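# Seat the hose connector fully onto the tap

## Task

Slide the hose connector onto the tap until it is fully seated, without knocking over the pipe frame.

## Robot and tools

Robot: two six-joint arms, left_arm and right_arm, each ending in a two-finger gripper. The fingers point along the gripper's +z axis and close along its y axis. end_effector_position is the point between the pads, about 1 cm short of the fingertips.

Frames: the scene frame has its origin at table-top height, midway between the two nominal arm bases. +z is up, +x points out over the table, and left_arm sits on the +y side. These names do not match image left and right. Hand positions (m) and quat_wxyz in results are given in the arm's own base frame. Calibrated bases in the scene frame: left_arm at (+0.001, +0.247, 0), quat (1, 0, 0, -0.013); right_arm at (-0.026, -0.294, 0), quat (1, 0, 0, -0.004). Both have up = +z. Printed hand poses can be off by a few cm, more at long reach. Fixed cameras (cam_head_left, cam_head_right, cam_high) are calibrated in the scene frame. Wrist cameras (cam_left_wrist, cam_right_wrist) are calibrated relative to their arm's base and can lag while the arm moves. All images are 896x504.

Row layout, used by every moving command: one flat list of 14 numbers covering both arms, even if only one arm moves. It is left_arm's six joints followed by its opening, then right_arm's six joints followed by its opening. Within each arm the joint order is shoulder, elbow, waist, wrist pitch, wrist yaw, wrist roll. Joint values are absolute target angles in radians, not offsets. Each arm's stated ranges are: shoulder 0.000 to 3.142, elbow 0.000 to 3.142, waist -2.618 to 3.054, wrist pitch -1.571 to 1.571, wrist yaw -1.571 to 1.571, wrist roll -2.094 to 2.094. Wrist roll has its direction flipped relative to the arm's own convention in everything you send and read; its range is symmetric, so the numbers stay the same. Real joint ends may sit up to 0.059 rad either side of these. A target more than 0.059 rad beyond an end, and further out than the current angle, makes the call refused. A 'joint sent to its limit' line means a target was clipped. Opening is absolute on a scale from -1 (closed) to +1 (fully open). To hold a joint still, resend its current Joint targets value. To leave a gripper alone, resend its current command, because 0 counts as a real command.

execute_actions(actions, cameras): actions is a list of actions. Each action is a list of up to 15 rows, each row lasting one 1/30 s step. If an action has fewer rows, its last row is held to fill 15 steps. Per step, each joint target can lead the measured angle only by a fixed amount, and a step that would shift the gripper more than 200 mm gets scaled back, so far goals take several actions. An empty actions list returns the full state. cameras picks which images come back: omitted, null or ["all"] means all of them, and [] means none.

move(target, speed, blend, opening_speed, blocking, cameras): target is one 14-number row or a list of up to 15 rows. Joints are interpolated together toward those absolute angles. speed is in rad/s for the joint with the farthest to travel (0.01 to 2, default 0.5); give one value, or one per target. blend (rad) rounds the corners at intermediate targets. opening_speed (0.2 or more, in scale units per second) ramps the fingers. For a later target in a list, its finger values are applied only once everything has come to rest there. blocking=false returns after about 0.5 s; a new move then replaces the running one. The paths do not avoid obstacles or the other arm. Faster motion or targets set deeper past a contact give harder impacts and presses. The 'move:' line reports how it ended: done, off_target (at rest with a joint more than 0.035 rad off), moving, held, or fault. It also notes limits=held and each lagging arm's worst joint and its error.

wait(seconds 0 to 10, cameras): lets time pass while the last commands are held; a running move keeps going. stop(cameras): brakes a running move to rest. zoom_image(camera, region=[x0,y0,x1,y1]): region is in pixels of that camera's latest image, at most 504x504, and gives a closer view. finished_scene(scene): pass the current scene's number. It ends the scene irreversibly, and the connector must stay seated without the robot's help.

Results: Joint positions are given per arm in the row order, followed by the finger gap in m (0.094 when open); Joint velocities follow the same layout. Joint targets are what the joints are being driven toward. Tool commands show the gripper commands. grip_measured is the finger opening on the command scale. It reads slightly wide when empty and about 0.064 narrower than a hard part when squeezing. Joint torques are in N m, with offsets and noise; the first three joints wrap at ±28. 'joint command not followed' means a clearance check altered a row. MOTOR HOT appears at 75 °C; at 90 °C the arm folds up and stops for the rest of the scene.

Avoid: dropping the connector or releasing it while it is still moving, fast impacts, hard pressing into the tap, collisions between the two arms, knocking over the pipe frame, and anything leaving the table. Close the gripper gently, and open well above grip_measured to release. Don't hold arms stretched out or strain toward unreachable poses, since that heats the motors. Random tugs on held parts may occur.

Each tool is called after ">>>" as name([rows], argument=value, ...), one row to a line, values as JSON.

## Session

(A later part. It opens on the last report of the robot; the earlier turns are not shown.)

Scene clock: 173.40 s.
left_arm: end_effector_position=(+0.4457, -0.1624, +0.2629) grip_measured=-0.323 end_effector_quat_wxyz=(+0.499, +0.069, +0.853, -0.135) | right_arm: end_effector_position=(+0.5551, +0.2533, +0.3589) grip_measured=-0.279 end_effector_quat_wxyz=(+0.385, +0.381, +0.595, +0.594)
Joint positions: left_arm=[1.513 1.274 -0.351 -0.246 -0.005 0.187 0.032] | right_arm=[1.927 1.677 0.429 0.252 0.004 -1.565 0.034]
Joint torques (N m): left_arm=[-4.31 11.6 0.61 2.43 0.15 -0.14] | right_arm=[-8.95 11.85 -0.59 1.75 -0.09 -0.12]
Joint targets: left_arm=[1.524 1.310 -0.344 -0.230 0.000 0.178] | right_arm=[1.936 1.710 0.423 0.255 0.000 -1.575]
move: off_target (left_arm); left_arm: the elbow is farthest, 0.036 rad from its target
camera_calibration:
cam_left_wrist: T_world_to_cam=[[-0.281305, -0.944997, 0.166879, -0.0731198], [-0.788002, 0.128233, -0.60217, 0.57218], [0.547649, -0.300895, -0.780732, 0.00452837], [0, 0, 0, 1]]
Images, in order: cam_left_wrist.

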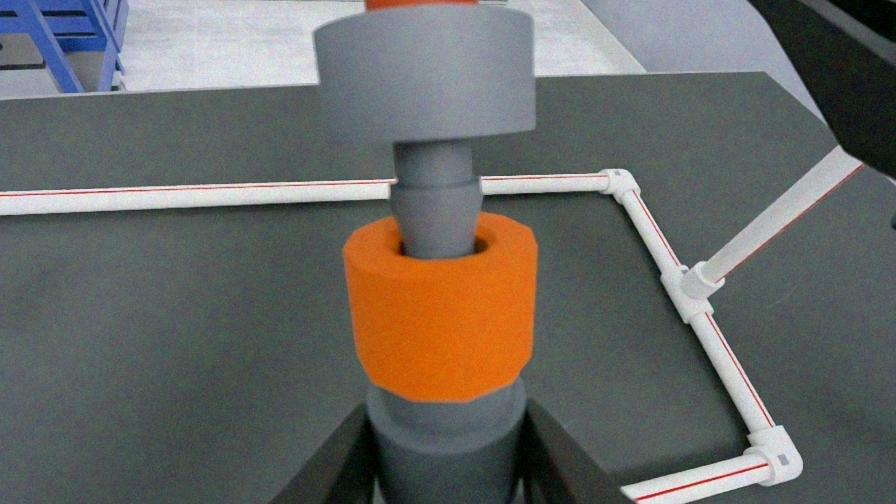

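>>> move(target=[1.535,1.350,-0.344,-0.258,0,0.178,-0.8,1.936,1.71,0.423,0.255,0,-1.575,-0.8], speed=0.08, cameras=["cam_left_wrist","cam_right_wrist"])

>>> zoom_image(camera="cam_left_wrist", region=[300, 0, 660, 300])

Scene clock: 176.10 s.
left_arm: end_effector_position=(+0.4474, -0.1630, +0.2654) grip_measured=-0.323 end_effector_quat_wxyz=(+0.492, +0.069, +0.857, -0.134) | right_arm: end_effector_position=(+0.5551, +0.2533, +0.3589) grip_measured=-0.279 end_effector_quat_wxyz=(+0.385, +0.381, +0.595, +0.594)
Joint positions: left_arm=[1.526 1.31 -0.351 -0.285 -0.005 0.188 0.032] | right_arm=[1.927 1.677 0.429 0.252 0.004 -1.565 0.034]
Joint torques (N m): left_arm=[-4.63 11.95 0.61 2.54 0.15 -0.16] | right_arm=[-8.98 11.85 -0.61 1.75 -0.09 -0.12]
Joint targets: left_arm=[1.535 1.350 -0.344 -0.258 0.000 0.178] | right_arm=[1.936 1.710 0.423 0.255 0.000 -1.575]
move: off_target (left_arm); left_arm: the elbow is farthest, 0.040 rad from its target
camera_calibration:
cam_left_wrist: T_world_to_cam=[[-0.278094, -0.945886, 0.167222, -0.075311], [-0.797119, 0.130114, -0.589637, 0.576084], [0.535972, -0.29727, -0.790167, 0.0137113], [0, 0, 0, 1]]
cam_right_wrist: T_world_to_cam=[[-0.016566, -0.00277693, -0.999859, 0.367608], [-0.751307, 0.659868, 0.0106153, 0.28815], [0.659745, 0.751377, -0.0130177, -0.465633], [0, 0, 0, 1]]
Images, in order: cam_left_wrist, cam_right_wrist.

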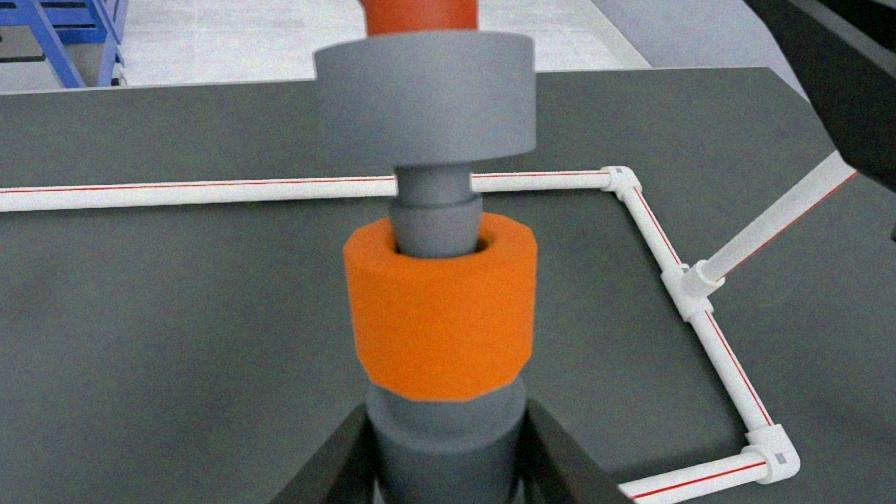

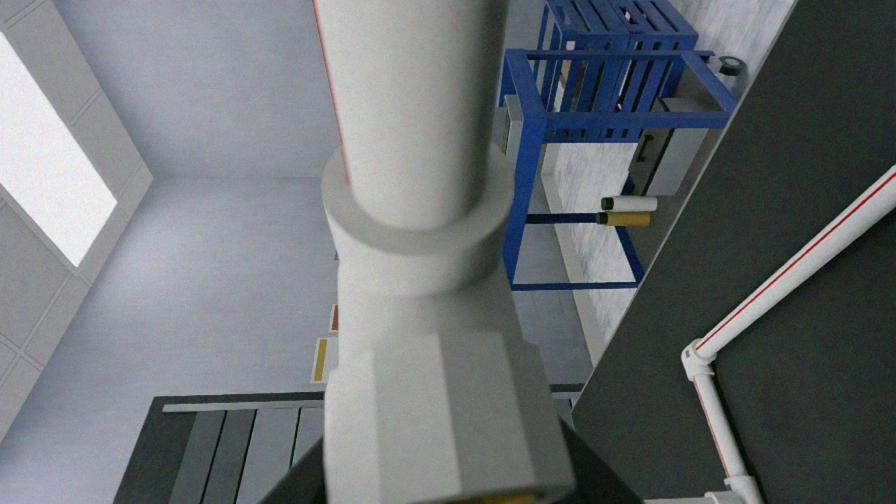

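Scaled by 1.400 from the camera's 896x504 image, which has a finer 1280x720 frame.

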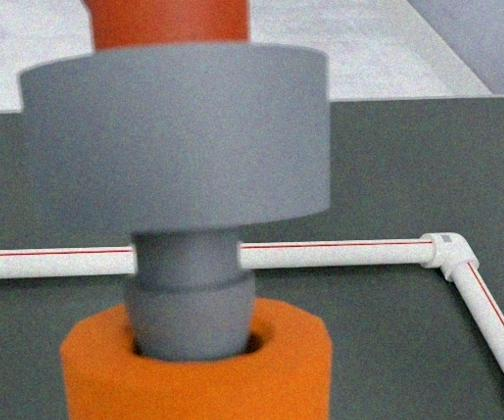

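>>> move(target=[1.548,1.400,-0.344,-0.18,0,0.178,-0.8,1.936,1.68,0.423,0.22,0,-1.575,-0.8], speed=0.08, cameras=["cam_left_wrist","cam_right_wrist"])

>>> zoom_image(camera="cam_left_wrist", region=[300, 0, 660, 300])

Scene clock: 181.07 s.
left_arm: end_effector_position=(+0.4517, -0.1646, +0.2689) grip_measured=-0.323 end_effector_quat_wxyz=(+0.492, +0.068, +0.857, -0.134) | right_arm: end_effector_position=(+0.5551, +0.2533, +0.3586) grip_measured=-0.279 end_effector_quat_wxyz=(+0.385, +0.382, +0.595, +0.593)
Joint positions: left_arm=[1.544 1.341 -0.351 -0.297 -0.005 0.19 0.032] | right_arm=[1.927 1.677 0.429 0.25 0.004 -1.565 0.034]
Joint torques (N m): left_arm=[-5.08 13.87 0.51 3.64 0.16 -0.17] | right_arm=[-8.95 8.81 -0.61 1.44 -0.09 -0.12]
Joint targets: left_arm=[1.548 1.400 -0.344 -0.180 0.000 0.178] | right_arm=[1.936 1.680 0.423 0.220 0.000 -1.575]
move: off_target (left_arm); left_arm: the wrist pitch is farthest, 0.117 rad from its target
camera_calibration:
cam_left_wrist: T_world_to_cam=[[-0.277193, -0.945853, 0.168894, -0.0770443], [-0.79736, 0.128379, -0.589691, 0.581625], [0.536079, -0.298128, -0.789771, 0.0134255], [0, 0, 0, 1]]
cam_right_wrist: T_world_to_cam=[[-0.0179533, -0.00341188, -0.999833, 0.368155], [-0.751292, 0.659875, 0.0112386, 0.287921], [0.659726, 0.751368, -0.0144102, -0.465126], [0, 0, 0, 1]]
Images, in order: cam_left_wrist, cam_right_wrist.

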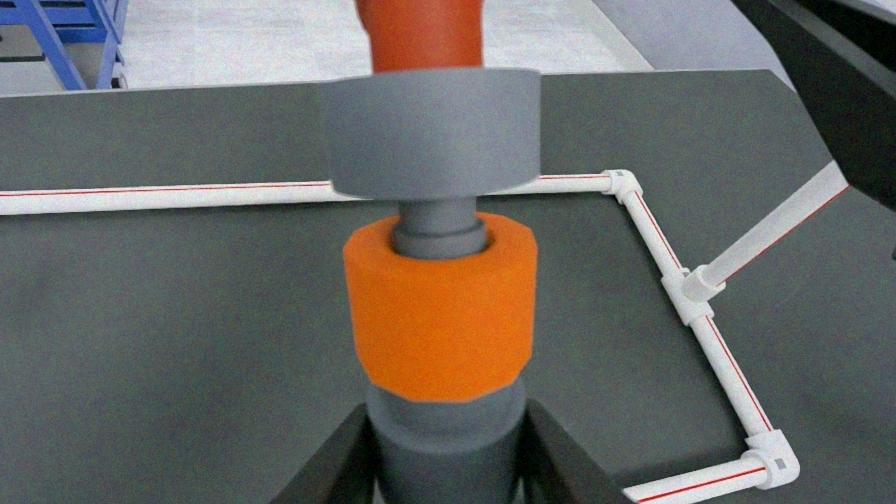

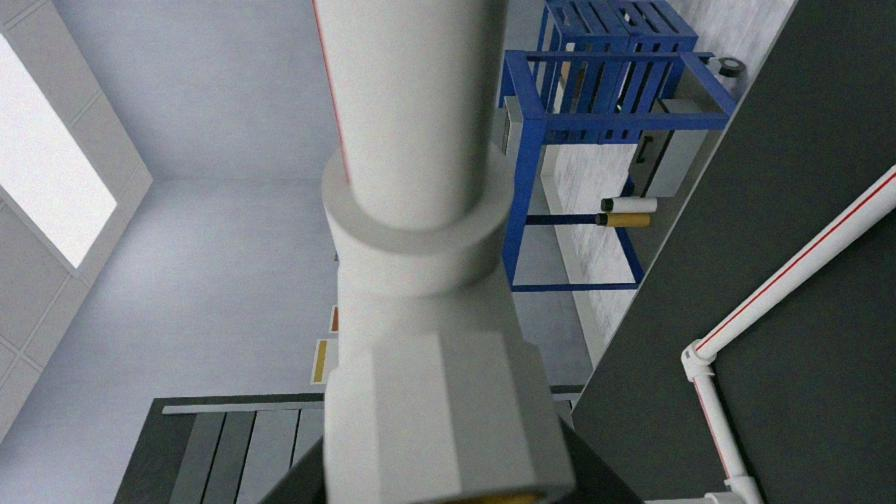

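Scaled by 1.400 from the camera's 896x504 image, which has a finer 1280x720 frame.

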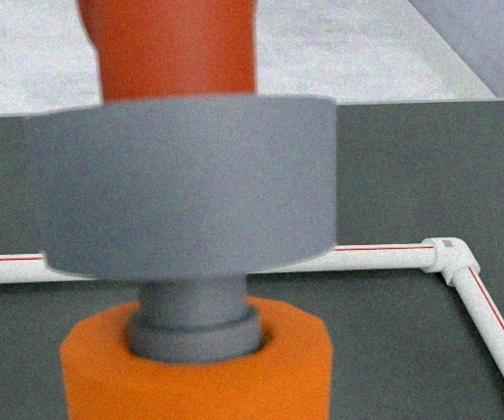

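>>> move(target=[1.560,1.450,-0.344,-0.10,0,0.178,-0.8,1.936,1.68,0.423,0.22,0,-1.575,-0.8], speed=0.08, cameras=["cam_left_wrist","cam_head_left"])

>>> zoom_image(camera="cam_left_wrist", region=[300, 0, 660, 300])

Scene clock: 184.40 s.
left_arm: end_effector_position=(+0.4569, -0.1688, +0.2707) grip_measured=-0.323 end_effector_quat_wxyz=(+0.492, +0.071, +0.856, -0.140) | right_arm: end_effector_position=(+0.5569, +0.2493, +0.3585) grip_measured=-0.279 end_effector_quat_wxyz=(+0.388, +0.384, +0.594, +0.591)
Joint positions: left_arm=[1.567 1.369 -0.351 -0.299 0.008 0.19 0.032] | right_arm=[1.927 1.677 0.423 0.25 0.007 -1.565 0.034]
Joint torques (N m): left_arm=[-6.12 15.91 0.61 4.62 0 -0.18] | right_arm=[-8.99 8.81 -0.01 1.43 -0.11 -0.12]
Joint targets: left_arm=[1.560 1.450 -0.344 -0.100 0.000 0.178] | right_arm=[1.936 1.680 0.423 0.220 0.000 -1.575]
move: off_target (left_arm); left_arm: the wrist pitch is farthest, 0.199 rad from its target
camera_calibration:
cam_left_wrist: T_world_to_cam=[[-0.28751, -0.941598, 0.175302, -0.076201], [-0.79575, 0.132975, -0.590846, 0.587803], [0.533029, -0.309371, -0.787509, 0.00966117], [0, 0, 0, 1]]
Images, in order: cam_head_left, cam_left_wrist.

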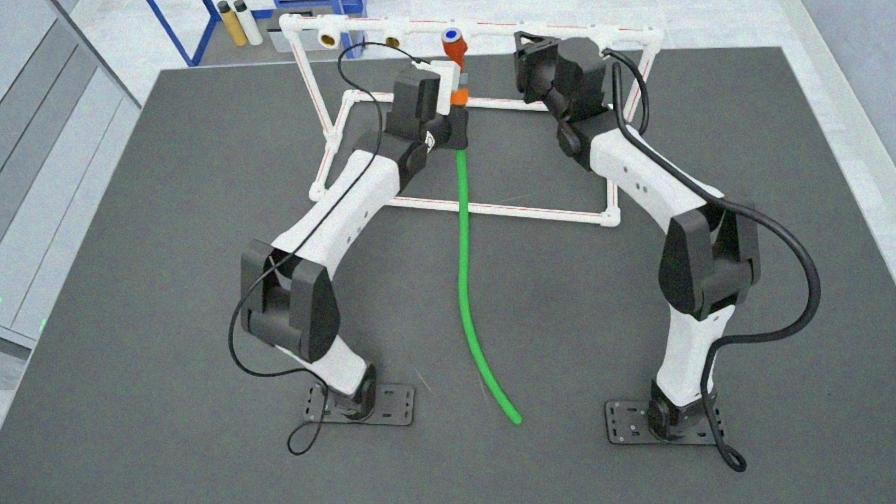

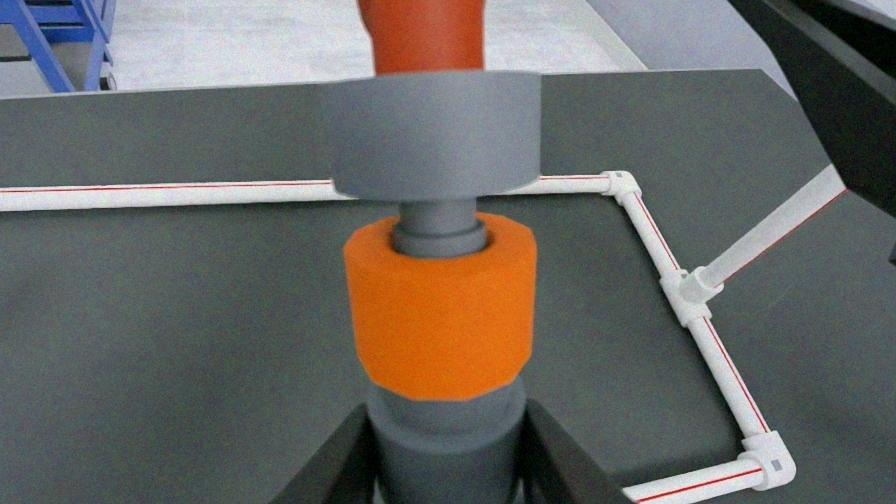

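Scaled by 1.400 from the camera's 896x504 image, which has a finer 1280x720 frame.

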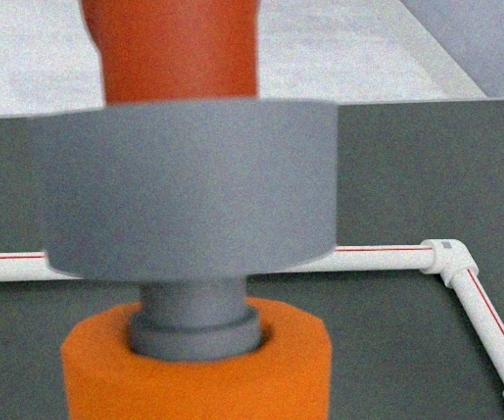

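>>> move(target=[1.545,1.480,-0.334,-0.02,0,0.178,-0.8,1.960,1.64,0.433,0.08,-0.15,-1.575,-0.8], speed=0.08, cameras=["cam_left_wrist","cam_head_left"])

>>> zoom_image(camera="cam_left_wrist", region=[300, 0, 660, 300])

Scene clock: 193.50 s.
left_arm: end_effector_position=(+0.4565, -0.1705, +0.2727) grip_measured=-0.323 end_effector_quat_wxyz=(+0.491, +0.073, +0.856, -0.145) | right_arm: end_effector_position=(+0.5570, +0.2492, +0.3552) grip_measured=-0.279 end_effector_quat_wxyz=(+0.381, +0.383, +0.600, +0.590)
Joint positions: left_arm=[1.567 1.374 -0.351 -0.302 0.017 0.192 0.032] | right_arm=[1.927 1.677 0.417 0.237 -0.011 -1.567 0.034]
Joint torques (N m): left_arm=[-7.34 18.26 1.55 5.64 -0.1 -0.21] | right_arm=[-6.91 4.75 1.37 0.24 -1.69 -0.1]
Heat: left arm: 70 °C; right arm: 56 °C.
Joint targets: left_arm=[1.545 1.480 -0.334 -0.020 0.000 0.178] | right_arm=[1.960 1.640 0.433 0.080 -0.150 -1.575]
move: off_target (left_arm, right_arm); left_arm: the wrist pitch is farthest, 0.282 rad from its target; right_arm: the wrist pitch is farthest, 0.157 rad from its target
camera_calibration:
cam_left_wrist: T_world_to_cam=[[-0.294537, -0.938241, 0.181526, -0.0760803], [-0.794756, 0.13501, -0.591723, 0.588987], [0.530671, -0.318553, -0.785438, 0.0098527], [0, 0, 0, 1]]
Images, in order: cam_head_left, cam_left_wrist.

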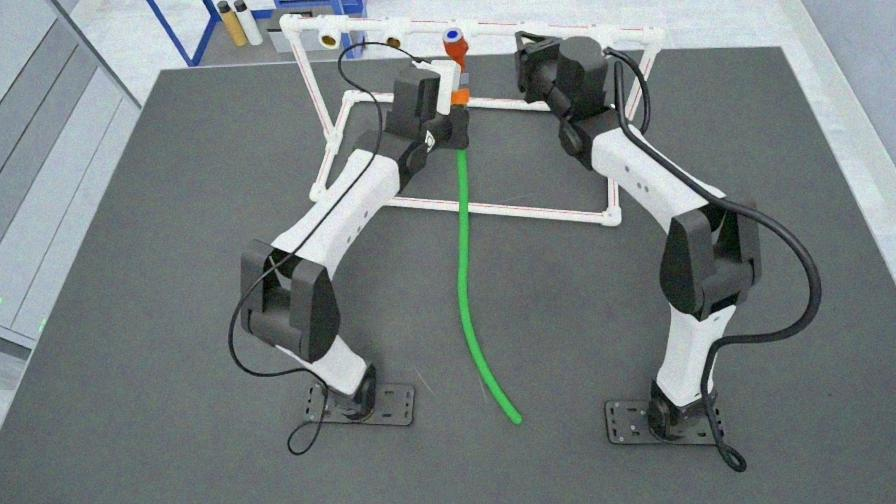

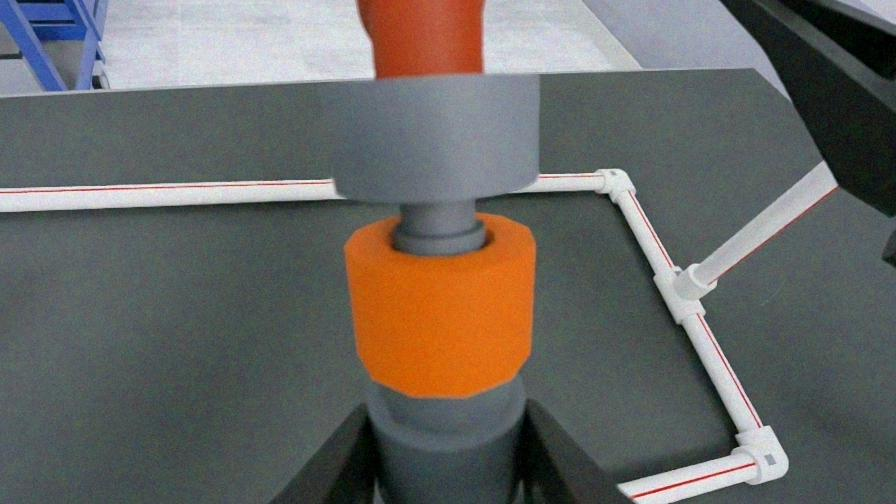

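Scaled by 1.400 from the camera's 896x504 image, which has a finer 1280x720 frame.

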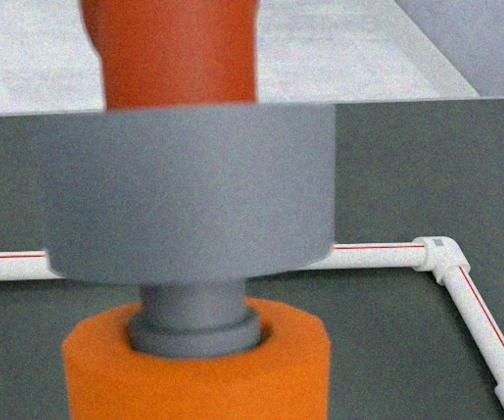

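>>> move(target=[1.535,1.530,-0.324,0.12,-0.06,0.178,-0.8,1.975,1.61,0.443,0.0,-0.25,-1.575,-0.8], speed=0.15, cameras=["cam_left_wrist","cam_head_left"])

Scene clock: 199.57 s.
left_arm: end_effector_position=(+0.4564, -0.1706, +0.2747) grip_measured=-0.323 end_effector_quat_wxyz=(+0.490, +0.073, +0.857, -0.145) | right_arm: end_effector_position=(+0.5566, +0.2499, +0.3519) grip_measured=-0.280 end_effector_quat_wxyz=(+0.375, +0.382, +0.605, +0.590)
Joint positions: left_arm=[1.569 1.387 -0.351 -0.317 0.018 0.192 0.032] | right_arm=[1.927 1.673 0.414 0.232 -0.027 -1.567 0.034]
Joint torques (N m): left_arm=[-8.25 21.76 2.39 7.48 -0.84 -0.19] | right_arm=[-5.59 2.09 2.52 -0.46 -2.71 -0.11]
Heat: left arm: 75 °C; right arm: 54 °C. Fold the left arm in close to its base, or ease its load, before you think long.
Joint targets: left_arm=[1.535 1.530 -0.324 0.120 -0.060 0.178] | right_arm=[1.975 1.610 0.443 0.000 -0.250 -1.575]
MOTOR HOT: the elbow of the left arm reports 75 °C; the controller's stop level is 90 °C. To cool a motor, set the load down, stop pushing, or move to a pose that needs little force.
move: off_target (left_arm, right_arm); left_arm: the wrist pitch is farthest, 0.437 rad from its target; right_arm: the wrist pitch is farthest, 0.232 rad from its target
camera_calibration:
cam_left_wrist: T_world_to_cam=[[-0.294861, -0.938066, 0.181904, -0.0765689], [-0.796633, 0.136205, -0.588918, 0.590421], [0.527668, -0.318559, -0.787456, 0.0133925], [0, 0, 0, 1]]
Images, in order: cam_head_left, cam_left_wrist.

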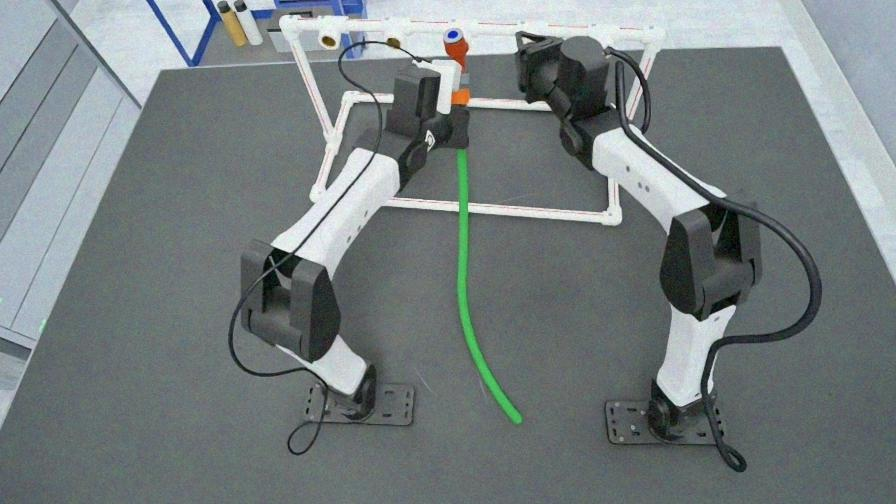

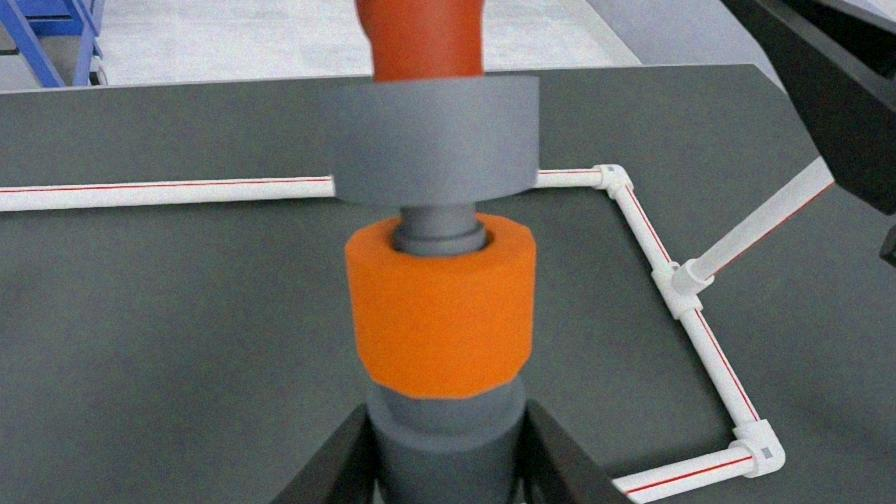

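>>> move(target=[1.56,1.585,-0.314,0.22,-0.1,0.178,-0.9,1.985,1.58,0.453,-0.08,-0.33,-1.575,-0.9], speed=0.25, cameras=["cam_left_wrist","cam_head_left"])

Scene clock: 203.20 s.
left_arm: end_effector_position=(+0.4899, -0.1433, +0.4788) grip_measured=-0.899 end_effector_quat_wxyz=(+0.753, +0.006, +0.638, -0.165) | right_arm: end_effector_position=(+0.5012, +0.3054, +0.1875) grip_measured=-0.897 end_effector_quat_wxyz=(+0.147, +0.382, +0.767, +0.494)
Joint positions: left_arm=[1.583 1.564 -0.314 0.208 -0.087 0.19 0.005] | right_arm=[2.003 1.568 0.455 -0.08 -0.32 -1.567 0.005]
Joint torques (N m): left_arm=[-7.34 9.96 0.02 2.34 -0.04 -0.18] | right_arm=[-11.71 9.4 -0.25 1.58 -0.24 -0.12]
Heat: left arm: 83 °C; right arm: 53 °C. Fold the left arm in close to its base, or ease its load, before you think long.
Joint targets: left_arm=[1.560 1.585 -0.314 0.220 -0.100 0.178] | right_arm=[1.985 1.580 0.453 -0.080 -0.330 -1.575]
MOTOR HOT: still on. The wrist pitch of the left arm reports 83 °C.
move: done
camera_calibration:
cam_left_wrist: T_world_to_cam=[[-0.281837, -0.940988, 0.187378, -0.0875725], [-0.270318, -0.109508, -0.956523, 0.616481], [0.920596, -0.320235, -0.223503, -0.297658], [0, 0, 0, 1]]
Images, in order: cam_head_left, cam_left_wrist.

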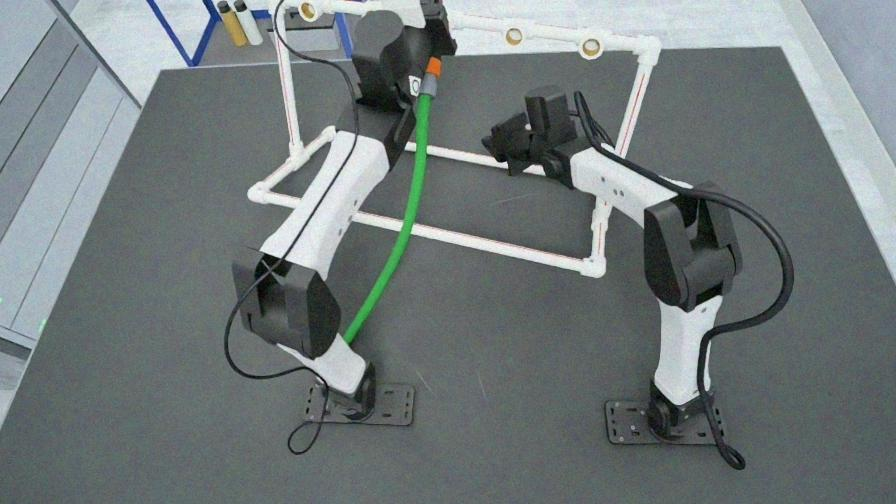

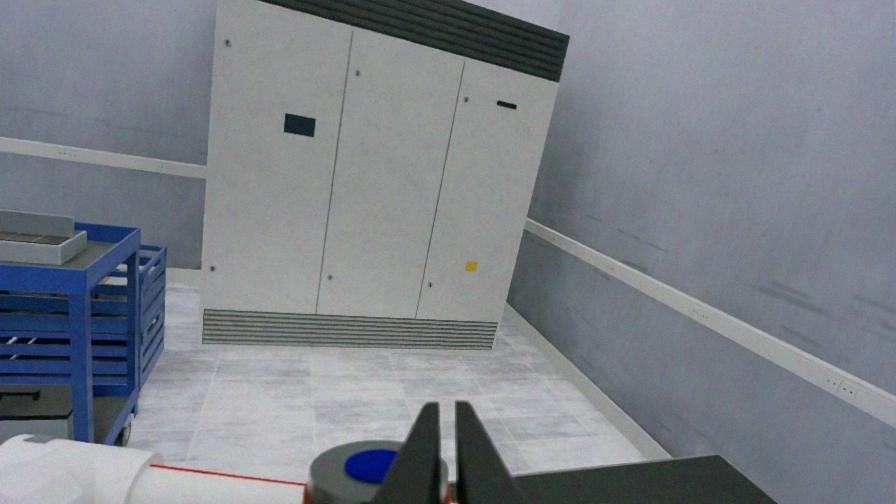

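>>> wait(seconds=0.1)

>>> zoom_image(camera="cam_head_left", region=[330, 0, 530, 150])

>>> zoom_image(camera="cam_high", region=[420, 140, 580, 280])

Scene clock: 205.07 s.
left_arm: end_effector_position=(+0.4899, -0.1433, +0.4788) grip_measured=-0.899 end_effector_quat_wxyz=(+0.753, +0.006, +0.638, -0.165) | right_arm: end_effector_position=(+0.5011, +0.3055, +0.1875) grip_measured=-0.897 end_effector_quat_wxyz=(+0.147, +0.382, +0.767, +0.494)
Joint positions: left_arm=[1.583 1.564 -0.314 0.208 -0.087 0.19 0.005] | right_arm=[2.003 1.568 0.455 -0.08 -0.32 -1.567 0.005]
Joint torques (N m): left_arm=[-7.41 10.03 0.02 2.36 -0.04 -0.17] | right_arm=[-11.7 9.39 -0.24 1.58 -0.24 -0.11]
Heat: left arm: 79 °C; right arm: 54 °C. Fold the left arm in close to its base, or ease its load, before you think long.
Joint targets: left_arm=[1.560 1.585 -0.314 0.220 -0.100 0.178] | right_arm=[1.985 1.580 0.453 -0.080 -0.330 -1.575]
Tool commands: left_gripper/opening=-0.9 right_gripper/opening=-0.9
MOTOR HOT: still on. The wrist pitch of the left arm reports 79 °C.
wait: 0.10 s; at rest from the start
camera_calibration:
cam_left_wrist: T_world_to_cam=[[-0.281837, -0.940988, 0.187378, -0.0875725], [-0.270318, -0.109508, -0.956523, 0.616481], [0.920596, -0.320235, -0.223503, -0.297658], [0, 0, 0, 1]]
cam_right_wrist: T_world_to_cam=[[-0.457402, -0.224096, -0.860561, 0.45785], [-0.847312, 0.403546, 0.345274, 0.278654], [0.269901, 0.887092, -0.374461, -0.249861], [0, 0, 0, 1]]

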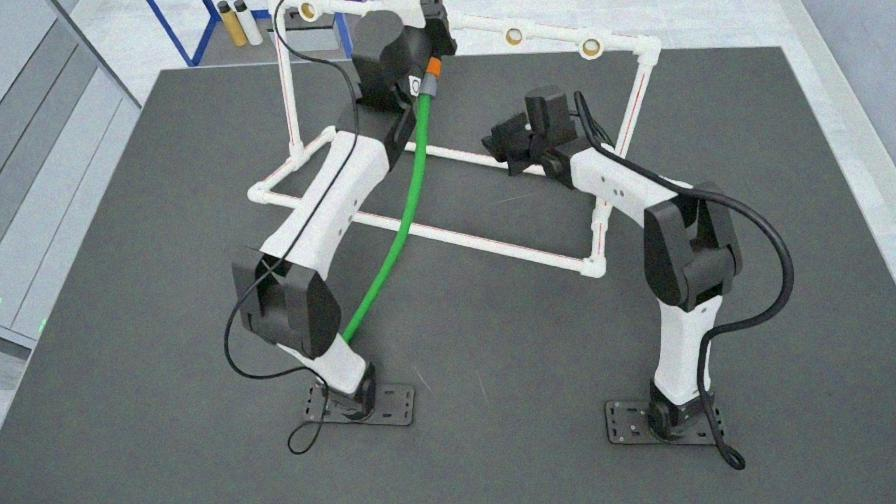

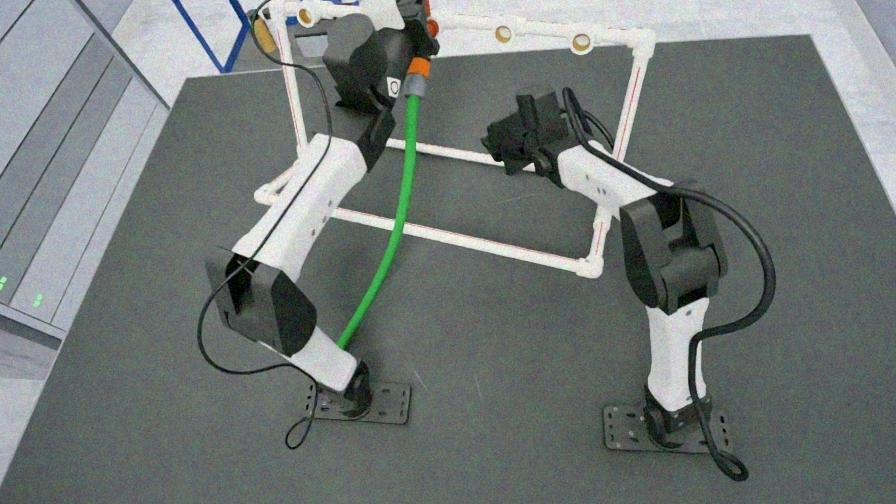

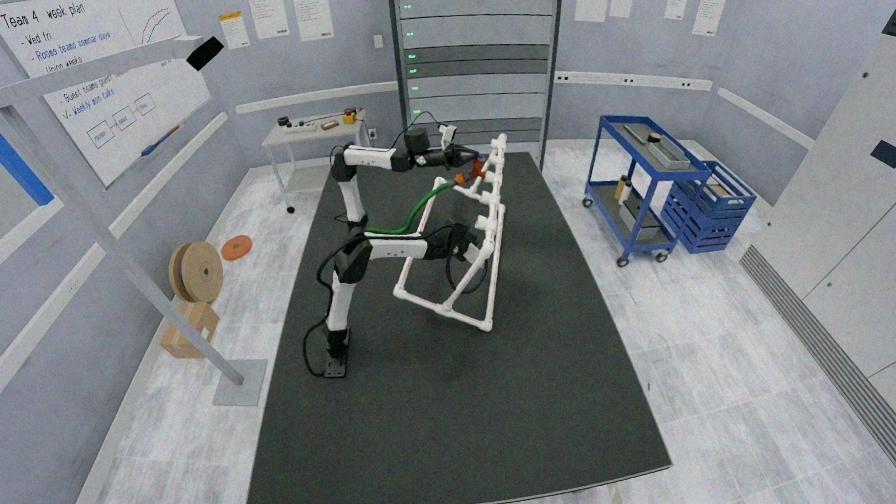

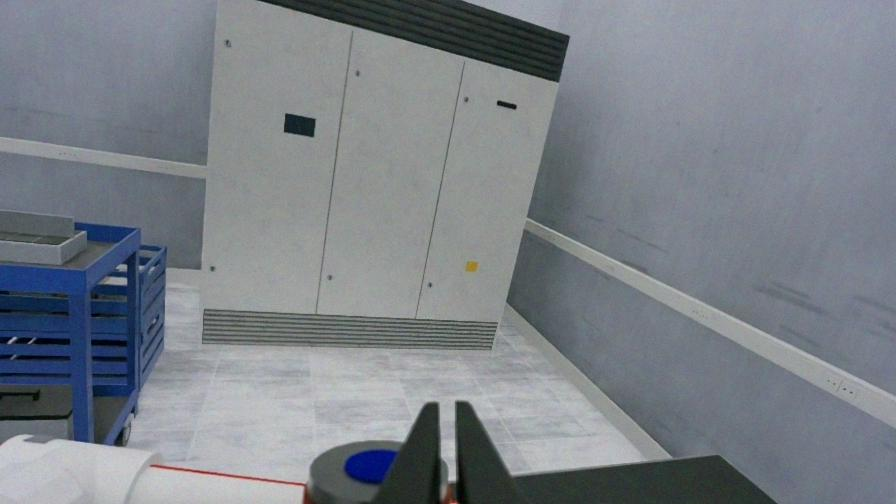

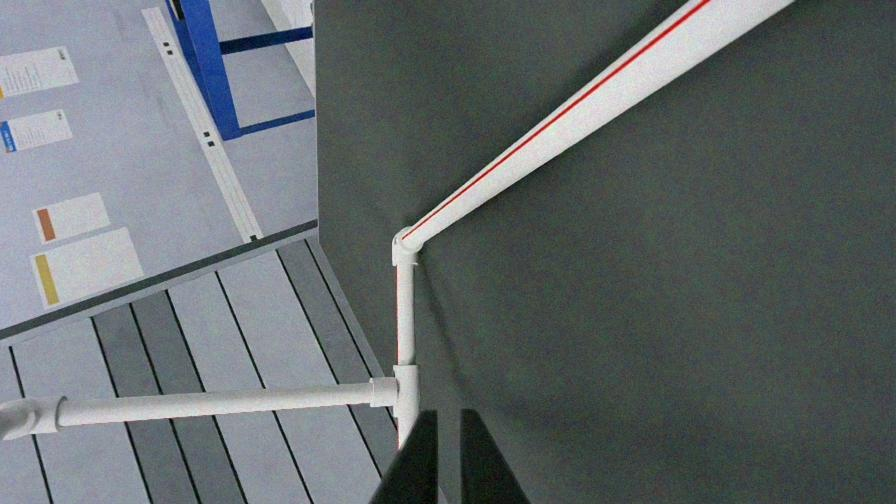

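Scaled by 2.520 from the camera's 896x504 image, which has a finer 1280x720 frame.

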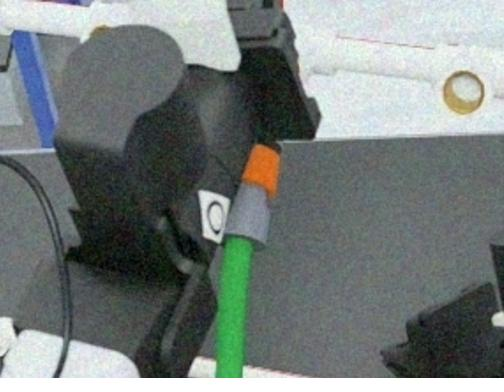

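Scaled by 3.150 from the camera's 896x504 image, which has a finer 1280x720 frame.

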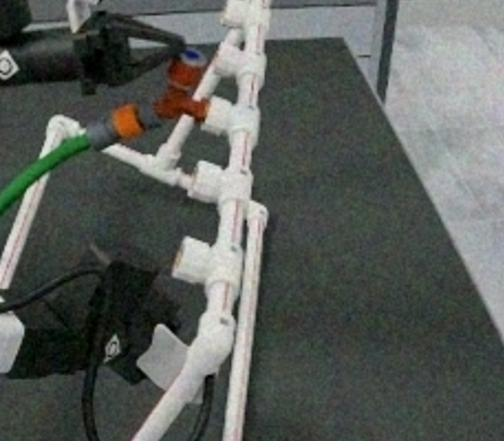

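>>> zoom_image(camera="cam_high", region=[380, 120, 520, 220])

>>> zoom_image(camera="cam_high", region=[380, 180, 540, 350])

>>> zoom_image(camera="cam_head_right", region=[230, 0, 680, 300])

Scaled by 3.600 from the camera's 896x504 image, which has a finer 1280x720 frame.

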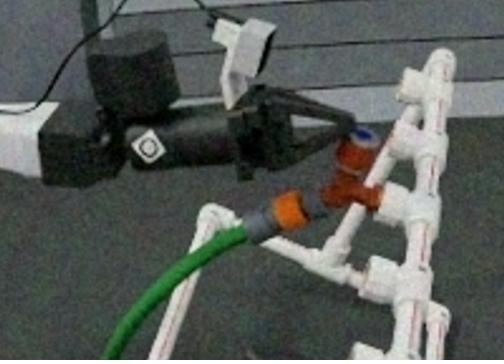

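Scaled by 2.965 from the camera's 896x504 image, which has a finer 1280x720 frame.

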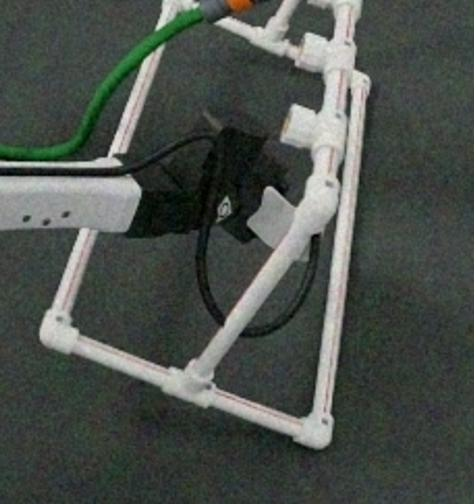

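Scaled by 1.120 from the camera's 896x504 image, which has a finer 1280x720 frame.

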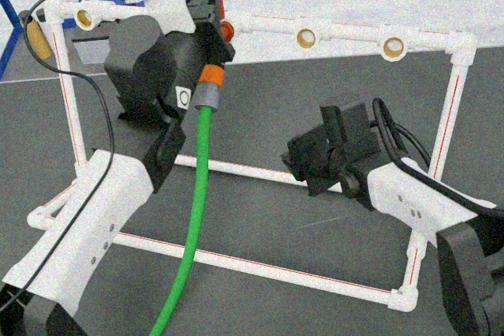

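>>> move(target=[1.56,1.585,-0.314,0.22,-0.1,0.178,-0.9,1.75,1.345,0.453,-0.08,-0.33,-1.575,-0.9], speed=0.15, cameras=["cam_high","cam_head_left"])

>>> zoom_image(camera="cam_high", region=[380, 120, 580, 350])

Scene clock: 219.03 s.
left_arm: end_effector_position=(+0.4899, -0.1433, +0.4788) grip_measured=-0.899 end_effector_quat_wxyz=(+0.753, +0.006, +0.638, -0.165) | right_arm: end_effector_position=(+0.4522, +0.2815, +0.2049) grip_measured=-0.897 end_effector_quat_wxyz=(+0.147, +0.382, +0.767, +0.493)
Joint positions: left_arm=[1.583 1.564 -0.314 0.208 -0.087 0.19 0.005] | right_arm=[1.786 1.351 0.455 -0.083 -0.32 -1.567 0.005]
Joint torques (N m): left_arm=[-7.38 10.06 0.03 2.36 -0.03 -0.19] | right_arm=[-11.48 7.56 -0.24 1.6 -0.24 -0.11]
Heat: left arm: 73 °C; right arm: 57 °C. Fold the left arm in close to its base, or ease its load, before you think long.
Joint targets: left_arm=[1.560 1.585 -0.314 0.220 -0.100 0.178] | right_arm=[1.750 1.345 0.453 -0.080 -0.330 -1.575]
MOTOR HOT: still on. The elbow of the left arm reports 73 °C.
move: off_target (right_arm); right_arm: the shoulder is farthest, 0.036 rad from its target
Images, in order: cam_head_left, cam_high.

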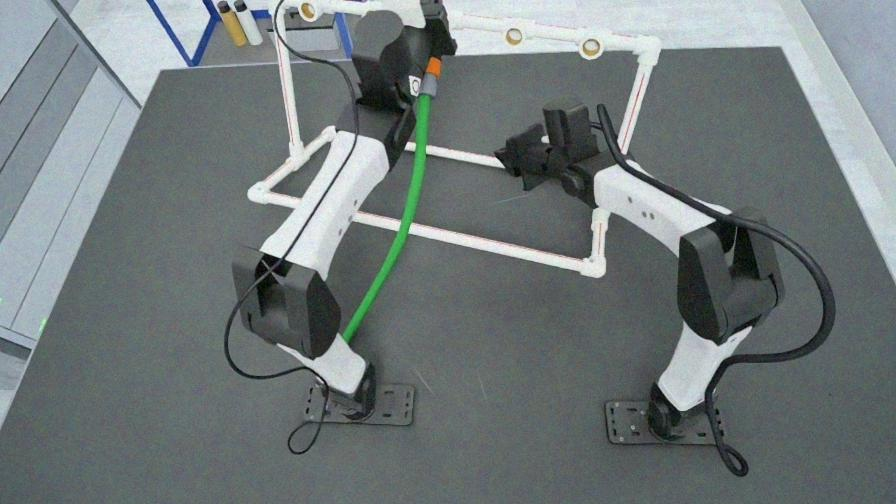

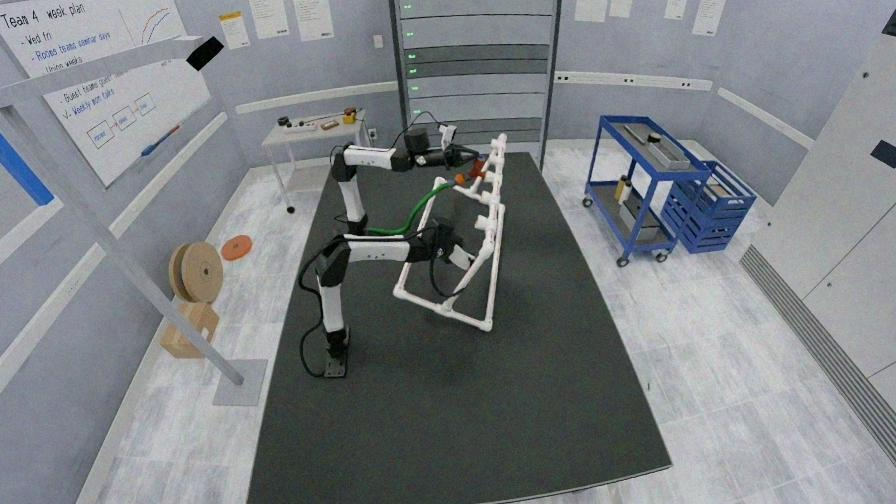

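Scaled by 2.191 from the camera's 896x504 image, which has a finer 1280x720 frame.

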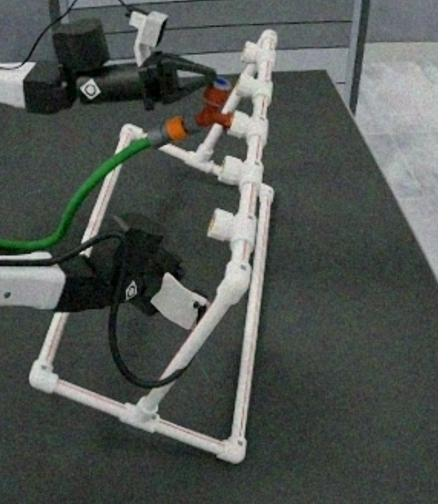

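>>> move(target=[1.46,1.49,-0.314,0.20,-0.1,0.178,-0.9,1.75,1.345,0.453,-0.08,-0.33,-1.575,-0.9], speed=0.15, cameras=["cam_high","cam_head_left"])

>>> zoom_image(camera="cam_high", region=[380, 120, 580, 350])

Scene clock: 233.10 s.
left_arm: end_effector_position=(+0.4647, -0.1351, +0.4881) grip_measured=-0.899 end_effector_quat_wxyz=(+0.758, +0.005, +0.630, -0.167) | right_arm: end_effector_position=(+0.4507, +0.2834, +0.2045) grip_measured=-0.897 end_effector_quat_wxyz=(+0.144, +0.381, +0.768, +0.494)
Joint positions: left_arm=[1.491 1.495 -0.314 0.205 -0.087 0.19 0.005] | right_arm=[1.786 1.35 0.459 -0.083 -0.323 -1.567 0.005]
Joint torques (N m): left_arm=[-7.38 7.42 0.02 2.18 -0.05 -0.17] | right_arm=[-11.55 7.66 -0.54 1.6 -0.2 -0.11]
Joint targets: left_arm=[1.460 1.490 -0.314 0.200 -0.100 0.178] | right_arm=[1.750 1.345 0.453 -0.080 -0.330 -1.575]
MOTOR HOT: cleared for the motors of the left arm.
move: off_target (right_arm); right_arm: the shoulder is farthest, 0.036 rad from its target
Images, in order: cam_head_left, cam_high.

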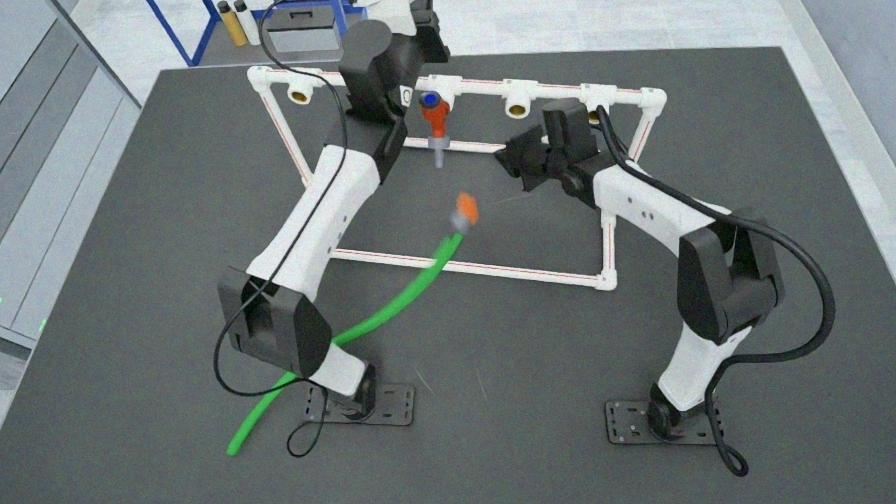

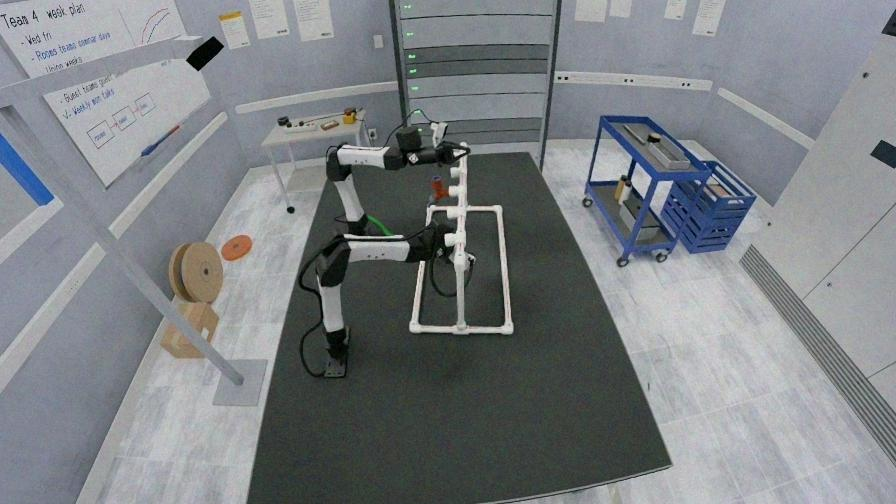

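Scaled by 2.191 from the camera's 896x504 image, which has a finer 1280x720 frame.

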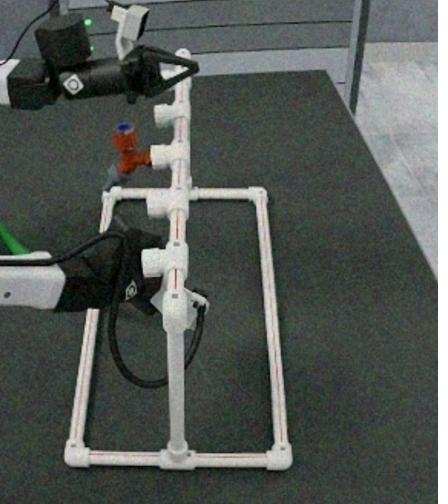

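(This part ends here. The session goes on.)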